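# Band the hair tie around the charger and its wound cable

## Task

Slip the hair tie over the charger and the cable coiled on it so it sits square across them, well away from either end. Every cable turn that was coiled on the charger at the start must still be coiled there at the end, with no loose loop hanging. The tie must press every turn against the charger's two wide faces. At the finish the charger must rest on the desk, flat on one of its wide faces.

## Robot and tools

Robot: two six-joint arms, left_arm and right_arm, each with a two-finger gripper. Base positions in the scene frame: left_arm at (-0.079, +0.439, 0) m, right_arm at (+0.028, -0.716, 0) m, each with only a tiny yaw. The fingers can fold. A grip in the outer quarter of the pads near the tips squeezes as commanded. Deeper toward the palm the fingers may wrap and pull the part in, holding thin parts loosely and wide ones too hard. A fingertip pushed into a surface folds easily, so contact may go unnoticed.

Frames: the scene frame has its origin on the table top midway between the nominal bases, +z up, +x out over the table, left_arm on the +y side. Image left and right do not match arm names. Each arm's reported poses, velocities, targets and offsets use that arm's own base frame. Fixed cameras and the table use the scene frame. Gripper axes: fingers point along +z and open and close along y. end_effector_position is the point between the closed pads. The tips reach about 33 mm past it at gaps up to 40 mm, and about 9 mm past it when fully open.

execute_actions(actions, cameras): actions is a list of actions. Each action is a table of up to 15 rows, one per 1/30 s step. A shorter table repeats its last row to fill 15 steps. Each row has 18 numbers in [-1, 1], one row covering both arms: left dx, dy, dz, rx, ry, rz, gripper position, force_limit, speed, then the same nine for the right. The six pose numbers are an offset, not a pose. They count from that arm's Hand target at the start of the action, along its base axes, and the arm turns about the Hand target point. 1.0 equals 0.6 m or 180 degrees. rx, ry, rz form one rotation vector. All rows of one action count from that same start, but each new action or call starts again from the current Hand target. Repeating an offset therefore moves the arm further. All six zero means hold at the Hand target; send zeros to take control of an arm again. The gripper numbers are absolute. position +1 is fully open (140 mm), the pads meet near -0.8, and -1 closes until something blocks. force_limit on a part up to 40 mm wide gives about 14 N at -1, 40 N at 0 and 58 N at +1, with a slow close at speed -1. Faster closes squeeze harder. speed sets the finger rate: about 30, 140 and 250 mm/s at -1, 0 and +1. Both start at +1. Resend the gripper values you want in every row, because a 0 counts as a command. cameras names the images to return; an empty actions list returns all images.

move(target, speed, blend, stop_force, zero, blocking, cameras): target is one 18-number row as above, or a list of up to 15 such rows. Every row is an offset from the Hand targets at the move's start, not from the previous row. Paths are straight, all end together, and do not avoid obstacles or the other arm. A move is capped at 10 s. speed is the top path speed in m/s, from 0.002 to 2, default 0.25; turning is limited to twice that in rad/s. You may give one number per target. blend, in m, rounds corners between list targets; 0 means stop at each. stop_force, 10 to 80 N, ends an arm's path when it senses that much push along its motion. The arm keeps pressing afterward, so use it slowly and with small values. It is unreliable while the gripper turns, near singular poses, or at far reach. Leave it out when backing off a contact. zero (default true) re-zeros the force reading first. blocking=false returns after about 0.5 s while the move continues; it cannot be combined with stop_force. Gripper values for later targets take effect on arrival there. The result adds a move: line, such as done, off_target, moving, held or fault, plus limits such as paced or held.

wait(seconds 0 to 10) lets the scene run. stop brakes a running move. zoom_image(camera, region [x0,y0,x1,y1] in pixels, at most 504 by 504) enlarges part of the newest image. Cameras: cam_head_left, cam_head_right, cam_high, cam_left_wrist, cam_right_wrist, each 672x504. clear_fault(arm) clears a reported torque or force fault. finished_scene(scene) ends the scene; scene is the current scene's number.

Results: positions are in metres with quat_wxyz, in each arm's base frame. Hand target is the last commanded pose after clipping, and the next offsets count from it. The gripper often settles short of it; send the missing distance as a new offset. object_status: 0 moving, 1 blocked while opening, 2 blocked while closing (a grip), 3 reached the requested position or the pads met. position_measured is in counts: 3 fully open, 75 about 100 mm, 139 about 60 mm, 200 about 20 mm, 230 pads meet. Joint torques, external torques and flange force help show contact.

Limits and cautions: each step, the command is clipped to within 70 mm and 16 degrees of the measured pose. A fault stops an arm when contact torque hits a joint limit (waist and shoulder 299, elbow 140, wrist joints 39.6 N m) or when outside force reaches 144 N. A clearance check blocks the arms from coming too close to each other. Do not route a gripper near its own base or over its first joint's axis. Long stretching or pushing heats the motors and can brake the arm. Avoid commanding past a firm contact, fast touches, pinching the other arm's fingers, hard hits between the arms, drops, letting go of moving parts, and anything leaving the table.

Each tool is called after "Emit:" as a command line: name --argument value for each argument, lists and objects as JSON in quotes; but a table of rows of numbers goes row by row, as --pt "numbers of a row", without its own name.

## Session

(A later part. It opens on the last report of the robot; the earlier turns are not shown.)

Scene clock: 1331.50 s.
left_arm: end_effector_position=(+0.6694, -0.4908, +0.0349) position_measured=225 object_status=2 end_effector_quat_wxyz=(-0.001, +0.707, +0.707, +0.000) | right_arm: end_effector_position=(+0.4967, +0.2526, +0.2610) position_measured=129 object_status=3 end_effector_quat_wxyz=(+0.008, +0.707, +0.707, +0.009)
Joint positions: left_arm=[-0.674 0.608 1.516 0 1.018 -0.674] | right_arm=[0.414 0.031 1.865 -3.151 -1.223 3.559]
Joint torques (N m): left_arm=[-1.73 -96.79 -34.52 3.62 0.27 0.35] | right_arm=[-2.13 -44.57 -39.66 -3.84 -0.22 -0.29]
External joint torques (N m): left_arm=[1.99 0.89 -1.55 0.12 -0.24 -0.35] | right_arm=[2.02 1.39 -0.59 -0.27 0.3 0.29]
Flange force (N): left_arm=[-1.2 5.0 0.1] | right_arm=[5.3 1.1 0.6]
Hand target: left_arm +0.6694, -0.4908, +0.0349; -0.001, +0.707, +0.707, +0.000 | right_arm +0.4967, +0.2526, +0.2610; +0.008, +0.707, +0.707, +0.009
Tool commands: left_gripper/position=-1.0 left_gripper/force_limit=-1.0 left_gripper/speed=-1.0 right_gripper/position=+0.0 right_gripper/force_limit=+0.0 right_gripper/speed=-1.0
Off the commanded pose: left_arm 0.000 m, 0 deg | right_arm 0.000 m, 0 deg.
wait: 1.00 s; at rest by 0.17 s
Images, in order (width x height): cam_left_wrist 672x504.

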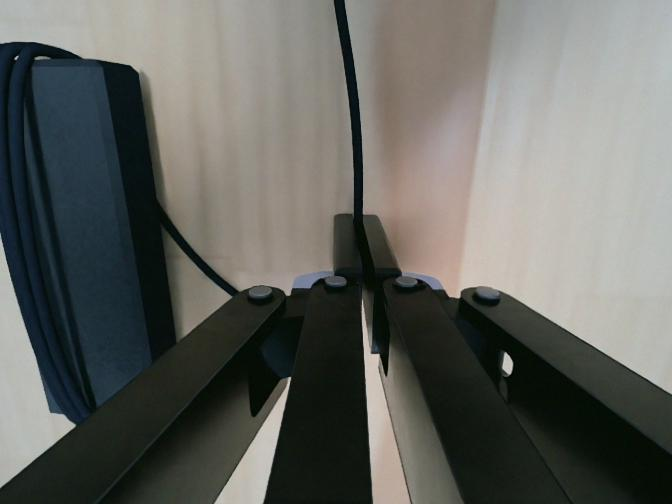

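Emit:
move --pt "-0.01 -0.1 0.012 0 0 0 -1 -1 -1 0 0 0 0 0 0 0.0 0 -1" --pt "-0.08 -0.2 0.012 0 0 0 -1 -1 -1 0 0 0 0 0 0 0.0 0 -1" --pt "-0.162 -0.205 0.012 0 0 0 -1 -1 -1 0 0 0 0 0 0 0.0 0 -1" --speed 0.06 --blend '[0.02, 0.02, 0]' --cameras '["cam_left_wrist", "cam_high", "cam_head_right"]'

Emit:
zoom_image --camera "cam_high" --region '[270, 150, 390, 220]'

Emit:
zoom_image --camera "cam_head_right" --region '[350, 270, 450, 330]'

Scene clock: 1340.73 s.
left_arm: end_effector_position=(+0.5722, -0.6138, +0.0421) position_measured=225 object_status=2 end_effector_quat_wxyz=(-0.001, +0.707, +0.707, +0.000) | right_arm: end_effector_position=(+0.4967, +0.2526, +0.2610) position_measured=129 object_status=3 end_effector_quat_wxyz=(+0.008, +0.707, +0.707, +0.009)
Joint positions: left_arm=[-0.862 0.615 1.49 0 1.038 -0.861] | right_arm=[0.414 0.031 1.865 -3.151 -1.223 3.559]
Joint torques (N m): left_arm=[-1.88 -97.86 -35.17 3.44 0.34 0.28] | right_arm=[-2.09 -44.54 -39.74 -3.87 -0.21 -0.31]
External joint torques (N m): left_arm=[1.78 0.71 -1.43 0.35 -0.31 -0.28] | right_arm=[2.1 1.12 -0.42 -0.22 0.27 0.31]
Flange force (N): left_arm=[-1.9 4.2 0.1] | right_arm=[5.2 0.4 0.6]
Hand target: left_arm +0.5722, -0.6138, +0.0421; -0.001, +0.707, +0.707, +0.000 | right_arm +0.4967, +0.2526, +0.2610; +0.008, +0.707, +0.707, +0.009
Off the commanded pose: left_arm 0.000 m, 0 deg | right_arm 0.000 m, 0 deg.
move: done
Images, in order (width x height): cam_head_right 672x504, cam_high 672x504, cam_left_wrist 672x504.

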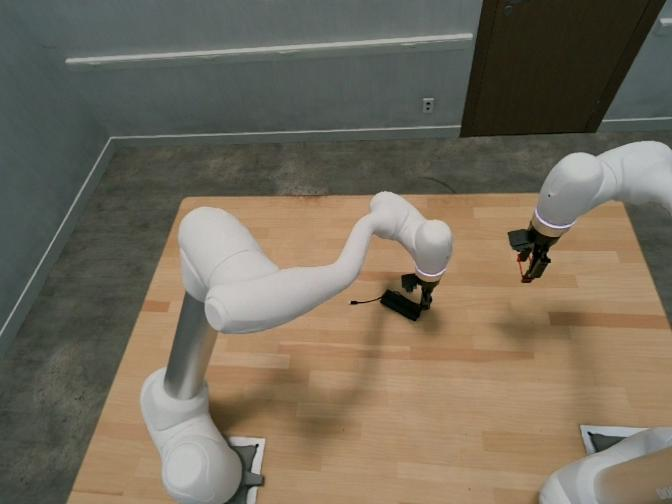

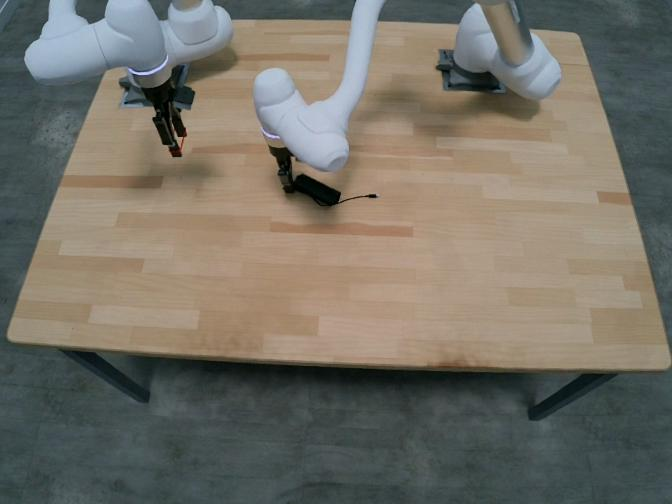

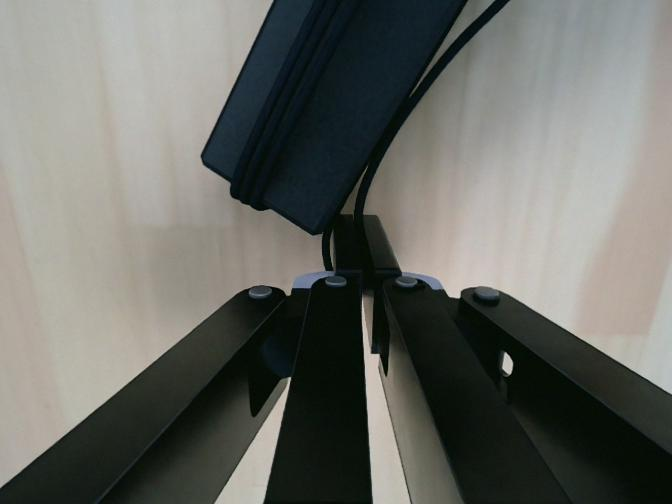

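Scaled by 4.200.

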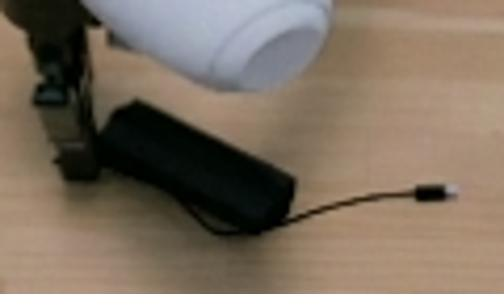

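Scaled by 5.040.

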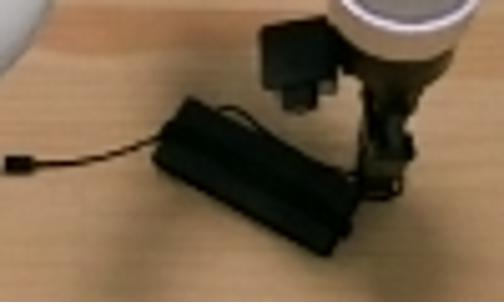

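Emit:
move --pt "0 0 -0.01 0 0 0 -0.5 -1 -1 0 0 0 0 0 0 0.0 0 -1" --pt "0 0 0.2 0 0 0 -0.5 -1 -1 0 0 0 0 0 0 0.0 0 -1" --pt "0 -0.08 0.3 0 0 0 -0.3 -1 -1 0 0 0 0 0 0 0.0 0 -1" --speed '[0.03, 0.08, 0.15]' --cameras '["cam_left_wrist", "cam_high"]'

Emit:
zoom_image --camera "cam_left_wrist" --region '[250, 0, 550, 250]'

Scene clock: 1371.60 s.
left_arm: end_effector_position=(+0.5722, -0.6618, +0.2221) position_measured=167 object_status=0 end_effector_quat_wxyz=(-0.001, +0.707, +0.707, +0.000) | right_arm: end_effector_position=(+0.4967, +0.2526, +0.2610) position_measured=129 object_status=3 end_effector_quat_wxyz=(+0.008, +0.707, +0.707, +0.009)
Joint positions: left_arm=[-0.897 0.56 1.233 0 1.35 -0.897] | right_arm=[0.414 0.031 1.865 -3.151 -1.223 3.559]
Joint torques (N m): left_arm=[-1.21 -98.02 -40.01 4.19 0.22 0.34] | right_arm=[-2.15 -44.53 -39.72 -3.88 -0.21 -0.28]
External joint torques (N m): left_arm=[1.5 0.82 -1.42 0.11 -0.18 -0.34] | right_arm=[2 1.17 -0.7 -0.26 0.29 0.28]
Flange force (N): left_arm=[-2.9 4.3 -1.1] | right_arm=[5.2 1.0 0.3]
Hand target: left_arm +0.5722, -0.6618, +0.2221; -0.001, +0.707, +0.707, +0.000 | right_arm +0.4967, +0.2526, +0.2610; +0.008, +0.707, +0.707, +0.009
Off the commanded pose: left_arm 0.000 m, 0 deg | right_arm 0.000 m, 0 deg.
move: done
Images, in order (width x height): cam_high 672x504, cam_left_wrist 672x504.

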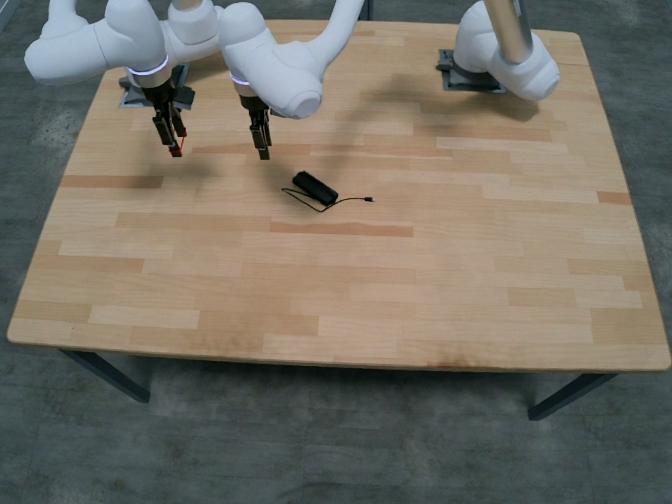

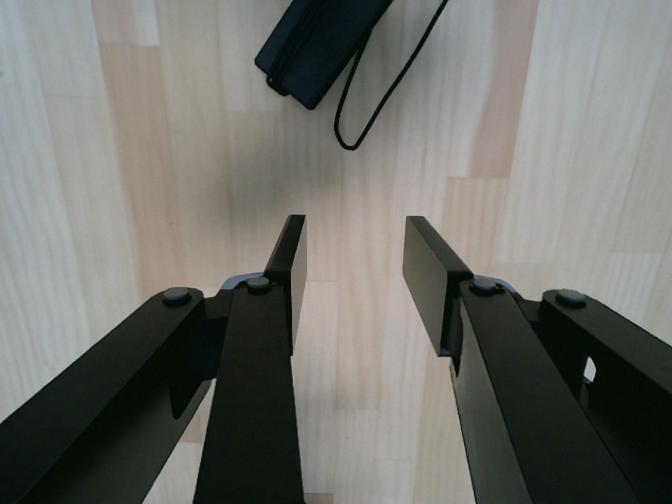

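Scaled by 1.680.

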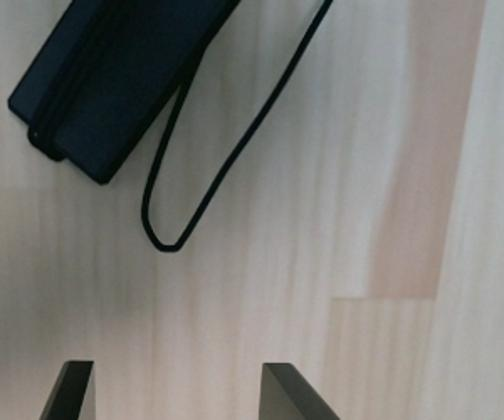

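Emit:
zoom_image --camera "cam_high" --region '[270, 160, 390, 220]'

Emit:
move --target '[0.05, 0.2, 0.1, 0, 0, 0, -0.3, -1, -1, 0, 0, 0, 0, 0, 0, 0.0, 0, -1]' --speed 0.15 --cameras '["cam_left_wrist"]'

Scaled by 4.200.

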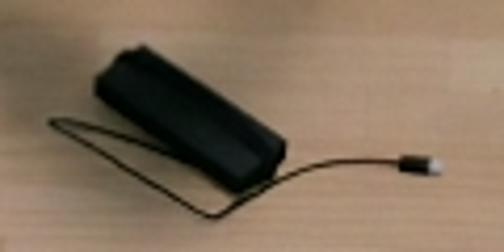

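Scene clock: 1434.87 s.
left_arm: end_effector_position=(+0.6022, -0.5418, +0.2821) position_measured=167 object_status=3 end_effector_quat_wxyz=(-0.001, +0.707, +0.707, +0.000) | right_arm: end_effector_position=(+0.4967, +0.2526, +0.2610) position_measured=129 object_status=3 end_effector_quat_wxyz=(+0.008, +0.707, +0.707, +0.009)
Joint positions: left_arm=[-0.775 0.433 1.32 0 1.391 -0.775] | right_arm=[0.414 0.031 1.865 -3.151 -1.223 3.559]
Joint torques (N m): left_arm=[-1.63 -86.11 -40.25 4.17 0.25 0.33] | right_arm=[-1.96 -44.71 -39.63 -3.87 -0.22 -0.28]
External joint torques (N m): left_arm=[0.86 0.59 -1.48 0.11 -0.22 -0.33] | right_arm=[1.9 1.38 -0.65 -0.24 0.3 0.28]
Flange force (N): left_arm=[-2.4 3.7 -1.5] | right_arm=[5.1 1.3 0.5]
Hand target: left_arm +0.6022, -0.5418, +0.2821; -0.001, +0.707, +0.707, +0.000 | right_arm +0.4967, +0.2526, +0.2610; +0.008, +0.707, +0.707, +0.009
Off the commanded pose: left_arm 0.000 m, 0 deg | right_arm 0.000 m, 0 deg.
move: done
Images, in order (width x height): cam_left_wrist 672x504.

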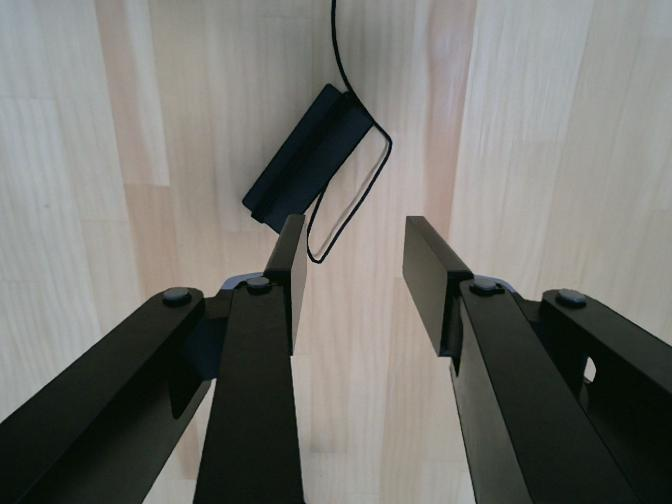

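Emit:
move --target '[-0.062, 0.0088, -0.27, 0, 0, -0.212, 0.0, -1, 0, 0, 0, 0, 0, 0, 0, 0.0, 0, -1]' --speed 0.15 --cameras '["cam_left_wrist"]'

Scene clock: 1458.37 s.
left_arm: end_effector_position=(+0.5650, -0.5364, +0.1202) position_measured=129 object_status=3 end_effector_quat_wxyz=(-0.001, +0.899, +0.437, +0.000) | right_arm: end_effector_position=(+0.4967, +0.2526, +0.2610) position_measured=129 object_status=3 end_effector_quat_wxyz=(+0.008, +0.707, +0.707, +0.009)
Joint positions: left_arm=[-0.804 0.469 1.571 0.001 1.102 -0.138] | right_arm=[0.414 0.031 1.865 -3.151 -1.223 3.559]
Joint torques (N m): left_arm=[-1.37 -86.3 -36.43 3.86 0.26 0.39] | right_arm=[-2.1 -44.59 -39.68 -3.88 -0.21 -0.28]
External joint torques (N m): left_arm=[1.43 1.08 -1.46 0.07 -0.26 -0.39] | right_arm=[2.1 0.92 -0.68 -0.24 0.28 0.28]
Flange force (N): left_arm=[0.9 4.8 -0.1] | right_arm=[5.2 0.5 0.1]
Hand target: left_arm +0.5650, -0.5365, +0.1201; -0.001, +0.899, +0.437, +0.000 | right_arm +0.4967, +0.2526, +0.2610; +0.008, +0.707, +0.707, +0.009
Off the commanded pose: left_arm 0.000 m, 0 deg | right_arm 0.000 m, 0 deg.
move: done
Images, in order (width x height): cam_left_wrist 672x504.

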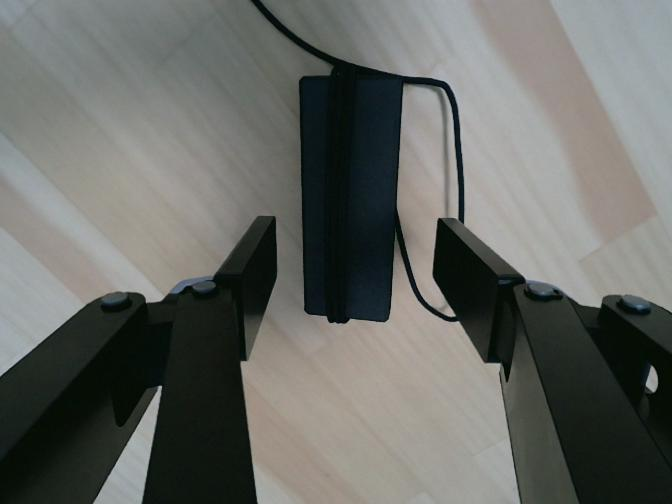

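Emit:
move --pt "0.0185 0.0237 -0.08 0 0 0 0.0 -1 0 0 0 0 0 0 0 0.0 0 -1" --pt "0.0185 0.0237 -0.1385 0 0 0 0.0 -1 0 0 0 0 0 0 0 0.0 0 -1" --speed 0.06 --cameras '["cam_left_wrist"]'

Scene clock: 1471.87 s.
left_arm: end_effector_position=(+0.5761, -0.5223, +0.0371) position_measured=129 object_status=3 end_effector_quat_wxyz=(-0.001, +0.899, +0.437, +0.000) | right_arm: end_effector_position=(+0.4967, +0.2526, +0.2610) position_measured=129 object_status=3 end_effector_quat_wxyz=(+0.008, +0.707, +0.707, +0.009)
Joint positions: left_arm=[-0.781 0.535 1.637 0.001 0.97 -0.115] | right_arm=[0.414 0.031 1.865 -3.151 -1.223 3.559]
Joint torques (N m): left_arm=[-1.16 -89.4 -33.68 3.56 0.26 0.37] | right_arm=[-2.07 -44.47 -39.74 -3.86 -0.21 -0.28]
External joint torques (N m): left_arm=[1 1.15 -1.3 0.08 -0.26 -0.37] | right_arm=[2.14 0.67 -0.67 -0.27 0.28 0.28]
Flange force (N): left_arm=[0.5 4.3 0.6] | right_arm=[5.0 0.1 0.0]
Hand target: left_arm +0.5761, -0.5223, +0.0370; -0.001, +0.899, +0.437, +0.000 | right_arm +0.4967, +0.2526, +0.2610; +0.008, +0.707, +0.707, +0.009
Off the commanded pose: left_arm 0.000 m, 0 deg | right_arm 0.000 m, 0 deg.
move: done
Images, in order (width x height): cam_left_wrist 672x504.

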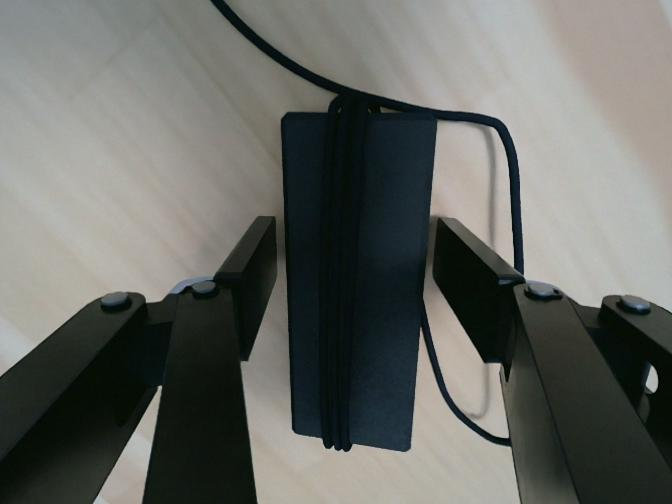

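Emit:
move --target '[0, 0, 0, 0, 0, 0, -1, 0, -1, 0, 0, 0, 0, 0, 0, 0.0, 0, -1]'

Emit:
wait --seconds 1.0 --cameras '["cam_left_wrist"]'

Scene clock: 1475.63 s.
left_arm: end_effector_position=(+0.5761, -0.5223, +0.0370) position_measured=149 object_status=0 end_effector_quat_wxyz=(-0.001, +0.899, +0.437, +0.000) | right_arm: end_effector_position=(+0.4967, +0.2526, +0.2610) position_measured=129 object_status=3 end_effector_quat_wxyz=(+0.008, +0.707, +0.707, +0.009)
Joint positions: left_arm=[-0.781 0.535 1.637 0.001 0.97 -0.116] | right_arm=[0.414 0.031 1.865 -3.151 -1.223 3.559]
Joint torques (N m): left_arm=[-0.49 -85.87 -32.19 3.97 -0.13 0.33] | right_arm=[-2.08 -44.47 -39.64 -3.85 -0.21 -0.29]
External joint torques (N m): left_arm=[0.39 -2.41 -2.79 -0.34 0.13 -0.33] | right_arm=[1.94 0.88 -0.79 -0.28 0.29 0.29]
Flange force (N): left_arm=[-0.1 3.2 -4.2] | right_arm=[5.0 0.8 0.0]
Hand target: left_arm +0.5761, -0.5223, +0.0370; -0.001, +0.899, +0.437, +0.000 | right_arm +0.4967, +0.2526, +0.2610; +0.008, +0.707, +0.707, +0.009
Off the commanded pose: left_arm 0.000 m, 0 deg | right_arm 0.000 m, 0 deg.
move: done

Scene clock: 1476.63 s.
left_arm: end_effector_position=(+0.5761, -0.5223, +0.0370) position_measured=149 object_status=2 end_effector_quat_wxyz=(-0.001, +0.899, +0.437, +0.000) | right_arm: end_effector_position=(+0.4967, +0.2526, +0.2610) position_measured=129 object_status=3 end_effector_quat_wxyz=(+0.008, +0.707, +0.707, +0.009)
Joint positions: left_arm=[-0.781 0.535 1.637 0.001 0.97 -0.116] | right_arm=[0.414 0.031 1.865 -3.151 -1.223 3.559]
Joint torques (N m): left_arm=[-0.43 -85.89 -32.23 3.95 -0.16 0.37] | right_arm=[-2.09 -44.37 -39.64 -3.83 -0.23 -0.29]
External joint torques (N m): left_arm=[0.6 -2.52 -2.77 -0.31 0.16 -0.37] | right_arm=[2.07 0.58 -0.67 -0.28 0.29 0.29]
Flange force (N): left_arm=[0.1 3.0 -4.3] | right_arm=[4.9 0.1 0.0]
Hand target: left_arm +0.5761, -0.5223, +0.0370; -0.001, +0.899, +0.437, +0.000 | right_arm +0.4967, +0.2526, +0.2610; +0.008, +0.707, +0.707, +0.009
Tool commands: left_gripper/position=-1.0 left_gripper/force_limit=+0.0 left_gripper/speed=-1.0 right_gripper/position=+0.0 right_gripper/force_limit=+0.0 right_gripper/speed=-1.0
Off the commanded pose: left_arm 0.000 m, 0 deg | right_arm 0.000 m, 0 deg.
wait: 1.00 s; at rest by 0.17 s
Images, in order (width x height): cam_left_wrist 672x504.

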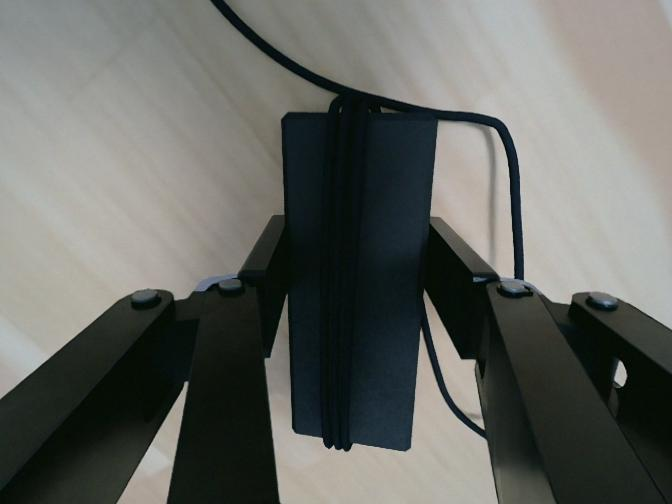

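Emit:
move --pt "0 0 0.06 0 0 0 -1 0 -1 0 0 0 0 0 0 0.0 0 -1" --pt "0.0255 -0.0383 0.06 0 0 0.1044 -1 0 -1 0 0 0 0 0 0 0.0 0 -1" --speed 0.05 --cameras '["cam_left_wrist", "cam_high", "cam_head_right"]'

Emit:
zoom_image --camera "cam_high" --region '[270, 150, 390, 220]'

Emit:
zoom_image --camera "cam_head_right" --region '[350, 270, 450, 330]'

Scene clock: 1487.13 s.
left_arm: end_effector_position=(+0.5914, -0.5453, +0.0730) position_measured=149 object_status=2 end_effector_quat_wxyz=(-0.001, +0.816, +0.578, +0.000) | right_arm: end_effector_position=(+0.4967, +0.2526, +0.2610) position_measured=129 object_status=3 end_effector_quat_wxyz=(+0.008, +0.707, +0.707, +0.009)
Joint positions: left_arm=[-0.788 0.541 1.551 0 1.051 -0.45] | right_arm=[0.414 0.031 1.865 -3.151 -1.223 3.559]
Joint torques (N m): left_arm=[-1.38 -94.16 -36.71 3.66 0.22 0.35] | right_arm=[-1.97 -44.67 -39.76 -3.85 -0.2 -0.32]
External joint torques (N m): left_arm=[2.29 3.06 -0.13 0.19 -0.2 -0.35] | right_arm=[1.89 0.92 -0.74 -0.29 0.27 0.32]
Flange force (N): left_arm=[0.4 5.1 2.7] | right_arm=[4.9 0.8 0.1]
Hand target: left_arm +0.5914, -0.5453, +0.0730; -0.001, +0.816, +0.578, +0.000 | right_arm +0.4967, +0.2526, +0.2610; +0.008, +0.707, +0.707, +0.009
Off the commanded pose: left_arm 0.000 m, 0 deg | right_arm 0.000 m, 0 deg.
move: done
Images, in order (width x height): cam_head_right 672x504, cam_high 672x504, cam_left_wrist 672x504.

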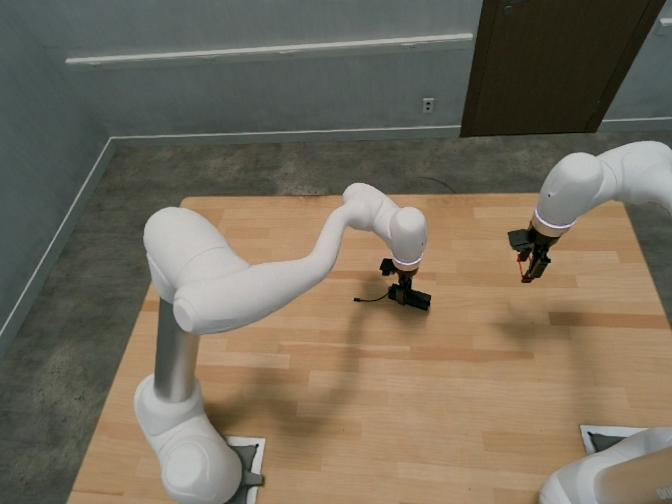

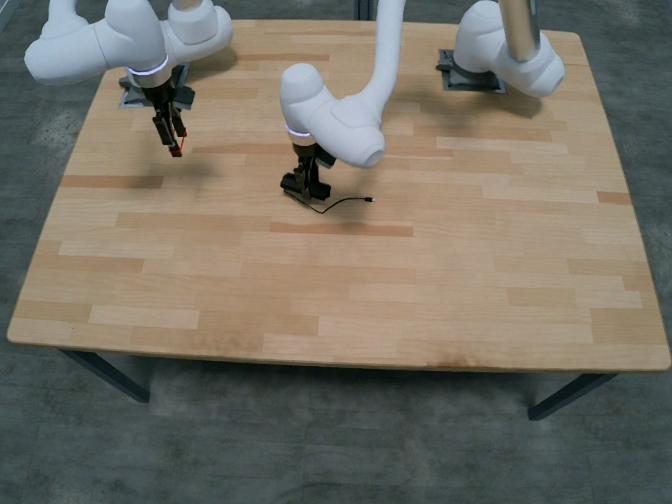

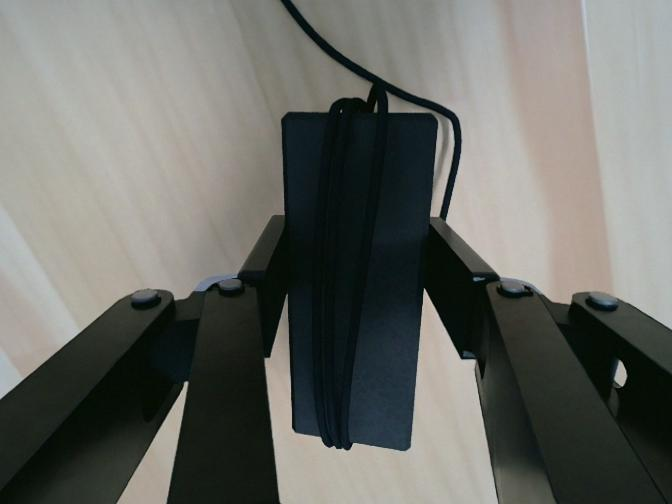

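Scaled by 4.200.

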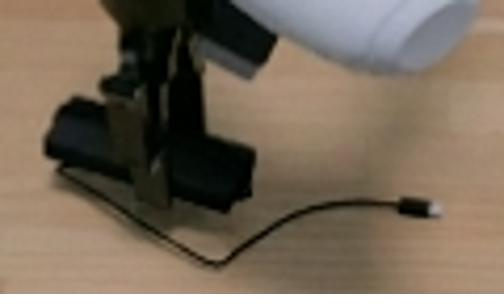

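Scaled by 5.040.

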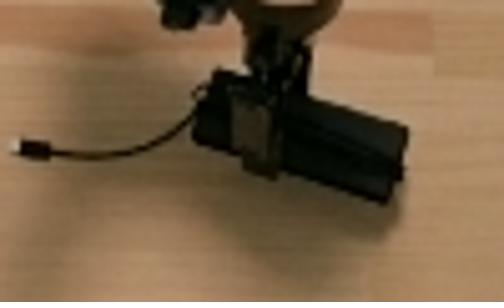

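Emit:
move --target '[0, 0, -0.058, 0, 0, 0, -1, 0, -1, 0, 0, 0, 0, 0, 0, 0.0, 0, -1]' --speed 0.03 --cameras '["cam_left_wrist", "cam_high", "cam_head_right"]'

Emit:
zoom_image --camera "cam_high" --region '[270, 150, 390, 220]'

Emit:
zoom_image --camera "cam_left_wrist" --region '[250, 0, 550, 250]'

Scene clock: 1494.83 s.
left_arm: end_effector_position=(+0.5914, -0.5453, +0.0384) position_measured=149 object_status=2 end_effector_quat_wxyz=(+0.000, +0.816, +0.578, +0.000) | right_arm: end_effector_position=(+0.4967, +0.2526, +0.2610) position_measured=129 object_status=3 end_effector_quat_wxyz=(+0.008, +0.707, +0.707, +0.009)
Joint positions: left_arm=[-0.788 0.57 1.575 0 0.998 -0.45] | right_arm=[0.414 0.031 1.865 -3.151 -1.223 3.559]
Joint torques (N m): left_arm=[1.34 -68.35 -19.92 4.64 0 0.32] | right_arm=[-2.03 -44.79 -39.74 -3.85 -0.18 -0.28]
External joint torques (N m): left_arm=[-0.78 -24.02 -15.74 -0.93 0.02 -0.32] | right_arm=[2.01 0.82 -0.75 -0.29 0.25 0.28]
Flange force (N): left_arm=[-2.8 3.1 -31.0] | right_arm=[5.0 0.6 -0.1]
Hand target: left_arm +0.5914, -0.5453, +0.0382; -0.001, +0.816, +0.578, +0.000 | right_arm +0.4967, +0.2526, +0.2610; +0.008, +0.707, +0.707, +0.009
Off the commanded pose: left_arm 0.000 m, 0 deg | right_arm 0.000 m, 0 deg.
move: done
Images, in order (width x height): cam_head_right 672x504, cam_high 672x504, cam_left_wrist 672x504.

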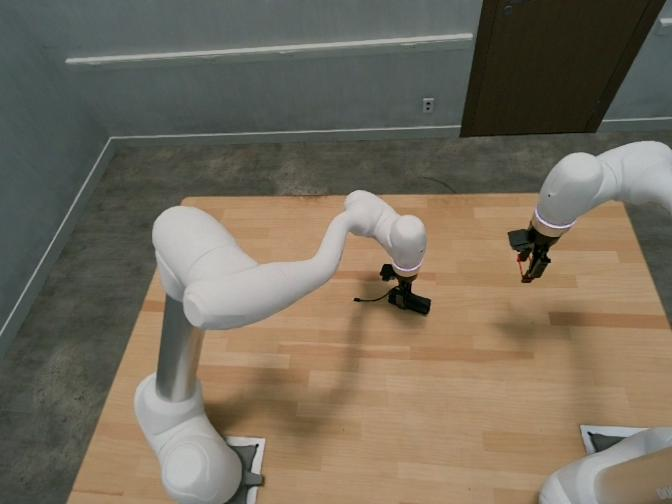

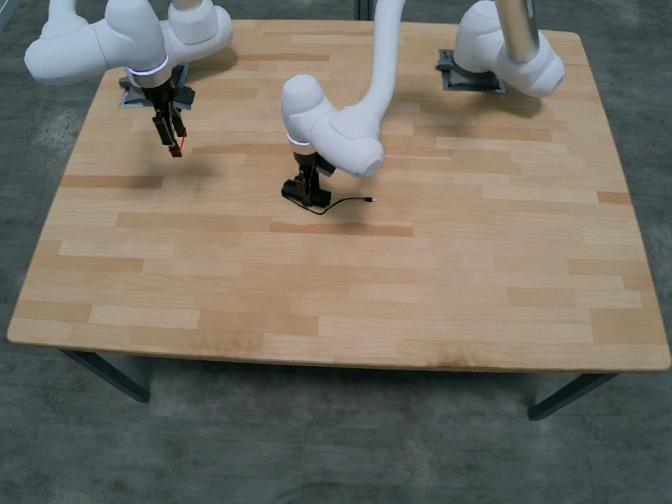

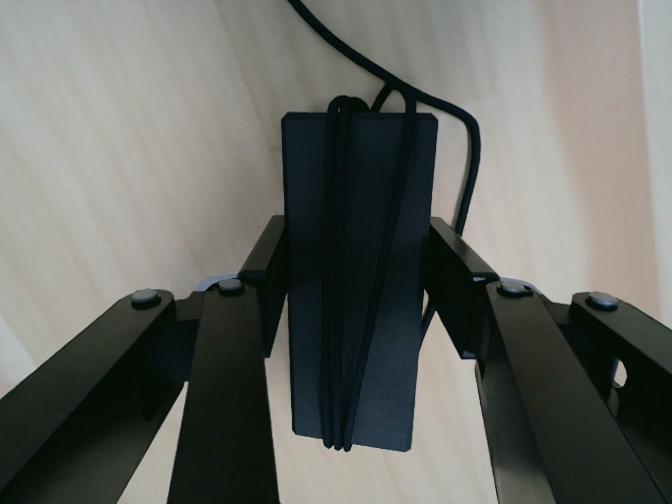

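Scaled by 4.200.

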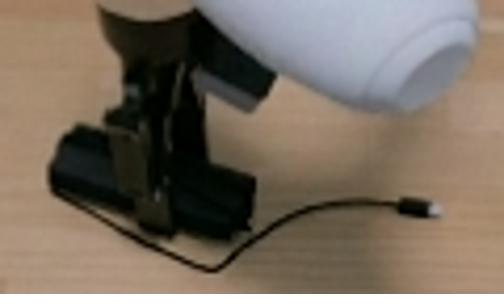

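Scaled by 1.680.

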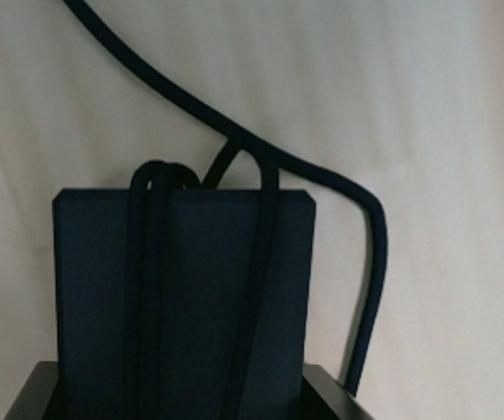

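Emit:
move --pt "0 0 0.0015 0 0 0 0.0 0 -1 0 0 0 0 0 0 0.0 0 -1" --pt "0 0 0.32 0 0 0 0.0 -1 -1 0 0 0 0 0 0 0.0 0 -1" --speed '[0.03, 0.12]' --cameras '["cam_left_wrist"]'

Emit:
zoom_image --camera "cam_left_wrist" --region '[260, 80, 510, 330]'

Scene clock: 1504.90 s.
left_arm: end_effector_position=(+0.5914, -0.5453, +0.2303) position_measured=129 object_status=3 end_effector_quat_wxyz=(-0.001, +0.816, +0.578, +0.000) | right_arm: end_effector_position=(+0.4967, +0.2526, +0.2610) position_measured=129 object_status=3 end_effector_quat_wxyz=(+0.008, +0.707, +0.707, +0.009)
Joint positions: left_arm=[-0.788 0.443 1.4 0 1.3 -0.45] | right_arm=[0.414 0.031 1.865 -3.151 -1.223 3.559]
Joint torques (N m): left_arm=[-1.45 -86.92 -39.35 4.15 0.26 0.3] | right_arm=[-2 -44.58 -39.62 -3.86 -0.18 -0.29]
External joint torques (N m): left_arm=[1.5 1.09 -1.56 0.1 -0.25 -0.3] | right_arm=[2.03 0.54 -0.99 -0.28 0.26 0.29]
Flange force (N): left_arm=[-0.7 5.4 -1.0] | right_arm=[5.0 0.5 -0.5]
Hand target: left_arm +0.5914, -0.5453, +0.2302; -0.001, +0.816, +0.578, +0.000 | right_arm +0.4967, +0.2526, +0.2610; +0.008, +0.707, +0.707, +0.009
Off the commanded pose: left_arm 0.000 m, 0 deg | right_arm 0.000 m, 0 deg.
move: done
Images, in order (width x height): cam_left_wrist 672x504.

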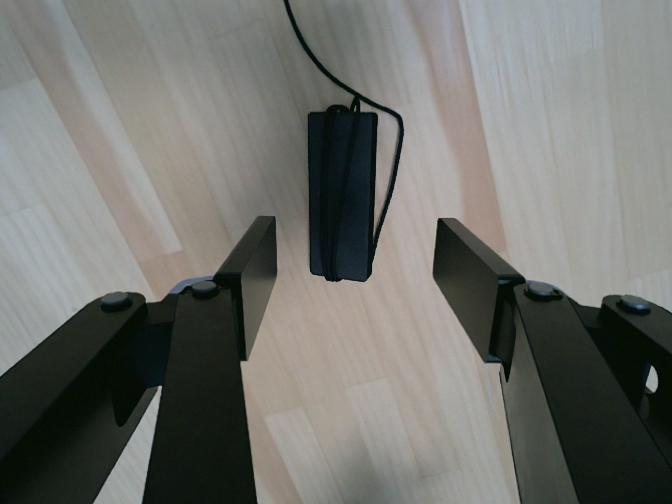

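Scaled by 2.016.

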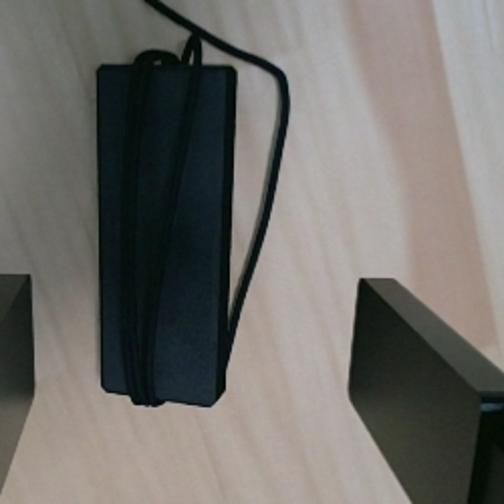

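Emit:
move --target '[0.0988, 0.0268, -0.265, 0, 0, -0.061, -0.61, -1, 0, 0, 0, 0, 0, 0, 0, 0.0, 0, -1]' --speed 0.15 --cameras '["cam_left_wrist"]'

Scene clock: 1521.20 s.
left_arm: end_effector_position=(+0.6507, -0.5291, +0.0713) position_measured=206 object_status=3 end_effector_quat_wxyz=(-0.001, +0.868, +0.497, +0.000) | right_arm: end_effector_position=(+0.4967, +0.2526, +0.2610) position_measured=129 object_status=3 end_effector_quat_wxyz=(+0.008, +0.707, +0.707, +0.009)
Joint positions: left_arm=[-0.724 0.591 1.471 0.001 1.081 -0.195] | right_arm=[0.414 0.031 1.865 -3.151 -1.223 3.559]
Joint torques (N m): left_arm=[-1.6 -97.29 -36.17 3.83 0.26 0.34] | right_arm=[-1.97 -44.46 -39.77 -3.86 -0.25 -0.28]
External joint torques (N m): left_arm=[1.78 1.37 -1.3 0.07 -0.25 -0.34] | right_arm=[2.01 1.01 -0.59 -0.26 0.32 0.28]
Flange force (N): left_arm=[0.9 5.2 0.5] | right_arm=[5.0 0.6 0.4]
Hand target: left_arm +0.6507, -0.5292, +0.0712; -0.001, +0.868, +0.497, +0.000 | right_arm +0.4967, +0.2526, +0.2610; +0.008, +0.707, +0.707, +0.009
Off the commanded pose: left_arm 0.000 m, 0 deg | right_arm 0.000 m, 0 deg.
move: done
Images, in order (width x height): cam_left_wrist 672x504.

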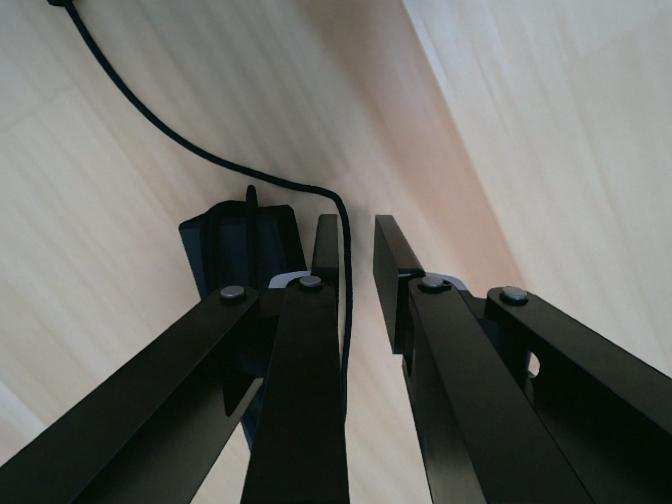

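Emit:
move --pt "0 0 -0.0605 0 0 0 -0.61 -1 0 0 0 0 0 0 0 0.0 0 -1" --pt "0 0 -0.0605 0 0 0 -1 -1 -1 0 0 0 0 0 0 0.0 0 -1" --speed 0.05

Emit:
wait --seconds 1.0 --cameras '["cam_left_wrist"]'

Scene clock: 1527.03 s.
left_arm: end_effector_position=(+0.6506, -0.5291, +0.0347) position_measured=226 object_status=2 end_effector_quat_wxyz=(-0.001, +0.868, +0.497, +0.000) | right_arm: end_effector_position=(+0.4967, +0.2526, +0.2610) position_measured=129 object_status=3 end_effector_quat_wxyz=(+0.008, +0.707, +0.707, +0.009)
Joint positions: left_arm=[-0.724 0.62 1.496 0.001 1.027 -0.195] | right_arm=[0.414 0.031 1.865 -3.151 -1.223 3.559]
Joint torques (N m): left_arm=[-1.34 -98.27 -35.24 3.69 0.22 0.35] | right_arm=[-2.17 -44.76 -39.66 -3.85 -0.19 -0.31]
External joint torques (N m): left_arm=[1.39 1.04 -1.08 0.07 -0.22 -0.35] | right_arm=[2.18 1.13 -0.68 -0.27 0.26 0.31]
Flange force (N): left_arm=[0.6 4.0 0.5] | right_arm=[5.5 0.8 0.2]
Hand target: left_arm +0.6507, -0.5292, +0.0349; -0.001, +0.868, +0.497, +0.000 | right_arm +0.4967, +0.2526, +0.2610; +0.008, +0.707, +0.707, +0.009
Off the commanded pose: left_arm 0.000 m, 0 deg | right_arm 0.000 m, 0 deg.
move: done

Scene clock: 1528.03 s.
left_arm: end_effector_position=(+0.6507, -0.5292, +0.0349) position_measured=226 object_status=2 end_effector_quat_wxyz=(-0.001, +0.868, +0.497, +0.000) | right_arm: end_effector_position=(+0.4967, +0.2526, +0.2610) position_measured=129 object_status=3 end_effector_quat_wxyz=(+0.008, +0.707, +0.707, +0.009)
Joint positions: left_arm=[-0.724 0.62 1.496 0.001 1.027 -0.195] | right_arm=[0.414 0.031 1.865 -3.151 -1.223 3.559]
Joint torques (N m): left_arm=[-1.36 -98.26 -34.95 3.72 0.23 0.29] | right_arm=[-2.09 -44.73 -39.69 -3.88 -0.2 -0.29]
External joint torques (N m): left_arm=[1.65 1.12 -1.33 0.06 -0.23 -0.29] | right_arm=[1.99 0.66 -0.86 -0.26 0.28 0.29]
Flange force (N): left_arm=[0.9 4.8 0.4] | right_arm=[5.0 0.5 -0.3]
Hand target: left_arm +0.6507, -0.5292, +0.0349; -0.001, +0.868, +0.497, +0.000 | right_arm +0.4967, +0.2526, +0.2610; +0.008, +0.707, +0.707, +0.009
Tool commands: left_gripper/position=-1.0 left_gripper/force_limit=-1.0 left_gripper/speed=-1.0 right_gripper/position=+0.0 right_gripper/force_limit=+0.0 right_gripper/speed=-1.0
Off the commanded pose: left_arm 0.000 m, 0 deg | right_arm 0.000 m, 0 deg.
wait: 1.00 s; at rest by 0.17 s
Images, in order (width x height): cam_left_wrist 672x504.

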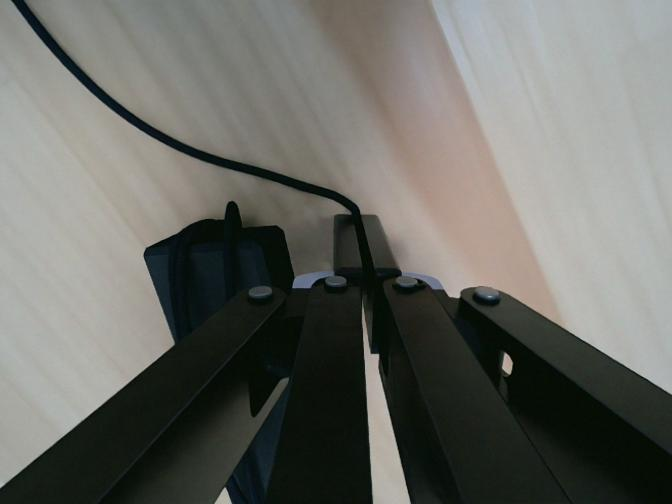

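Emit:
execute_actions --actions '[]'

Scene clock: 1551.87 s.
left_arm: end_effector_position=(+0.6507, -0.5292, +0.0349) position_measured=226 object_status=2 end_effector_quat_wxyz=(-0.001, +0.868, +0.497, +0.000) | right_arm: end_effector_position=(+0.4967, +0.2526, +0.2610) position_measured=129 object_status=3 end_effector_quat_wxyz=(+0.008, +0.707, +0.707, +0.009)
Joint positions: left_arm=[-0.724 0.62 1.496 0.001 1.027 -0.195] | right_arm=[0.414 0.031 1.865 -3.151 -1.223 3.559]
Joint velocities: within noise
Joint torques (N m): left_arm=[-1.28 -97.78 -35.04 3.75 0.26 0.32] | right_arm=[-2.01 -44.41 -39.62 -3.88 -0.25 -0.31]
External joint torques (N m): left_arm=[0.77 0.93 -1.19 0 -0.26 -0.32] | right_arm=[1.9 0.78 -0.83 -0.25 0.33 0.31]
Flange force (N): left_arm=[-0.1 4.0 0.4] | right_arm=[4.9 0.7 0.0]
Hand target: left_arm +0.6507, -0.5292, +0.0349; -0.001, +0.868, +0.497, +0.000 | right_arm +0.4967, +0.2526, +0.2610; +0.008, +0.707, +0.707, +0.009
Tool commands: left_gripper/position=-1.0 left_gripper/force_limit=-1.0 left_gripper/speed=-1.0 right_gripper/position=+0.0 right_gripper/force_limit=+0.0 right_gripper/speed=-1.0
Off the commanded pose: left_arm 0.000 m, 0 deg | right_arm 0.000 m, 0 deg.

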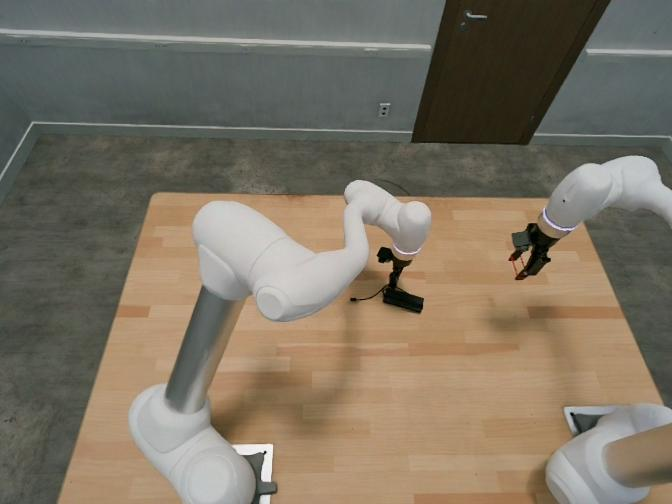

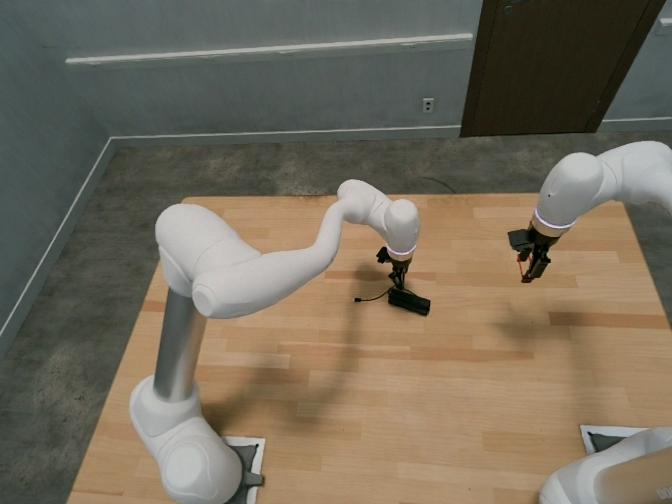

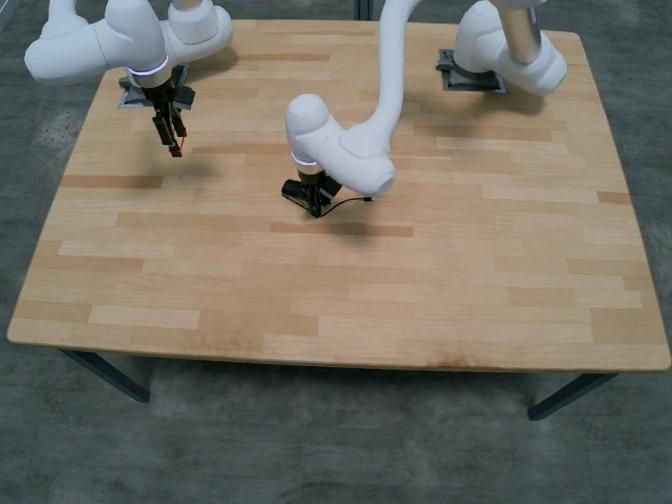

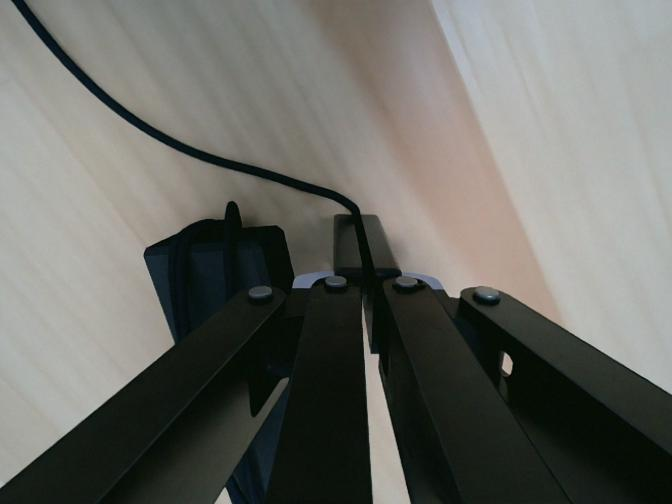

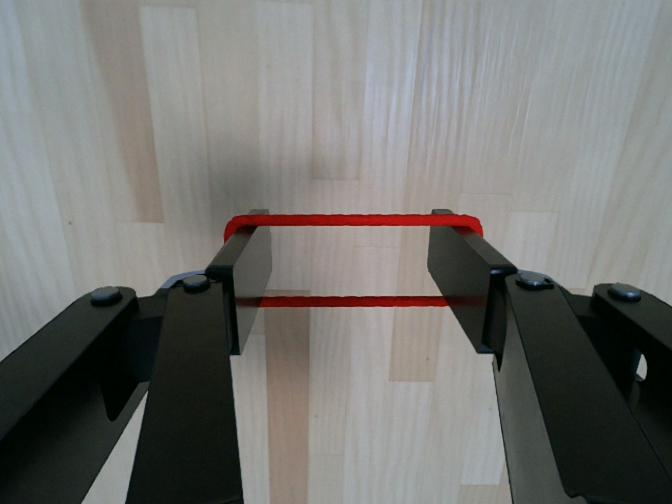

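Emit:
zoom_image --camera "cam_head_left" --region '[340, 240, 460, 330]'

Emit:
zoom_image --camera "cam_high" --region '[260, 160, 400, 230]'

Emit:
zoom_image --camera "cam_left_wrist" --region '[100, 150, 450, 504]'

Scaled by 4.200.

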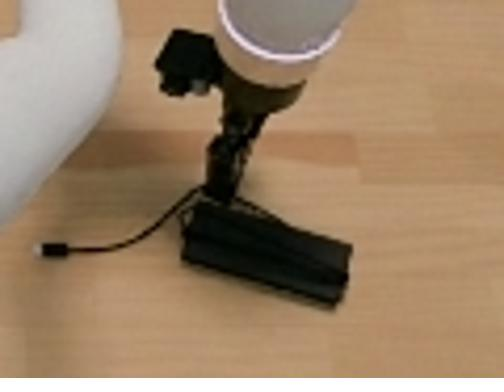

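Scaled by 3.600.

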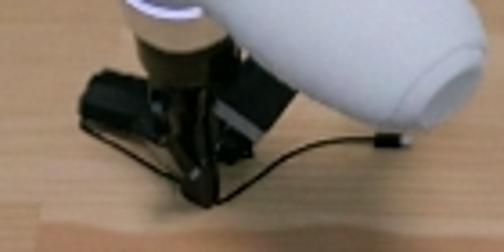

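Scaled by 1.424.

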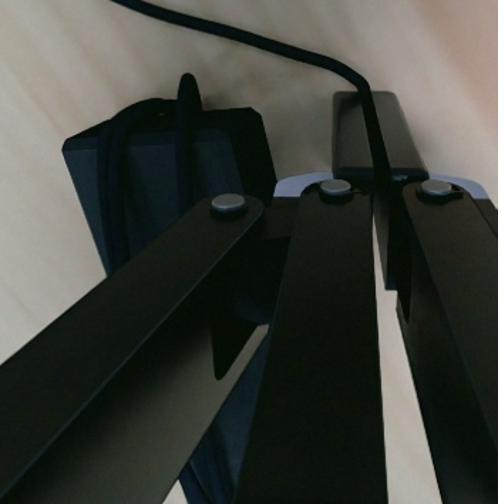

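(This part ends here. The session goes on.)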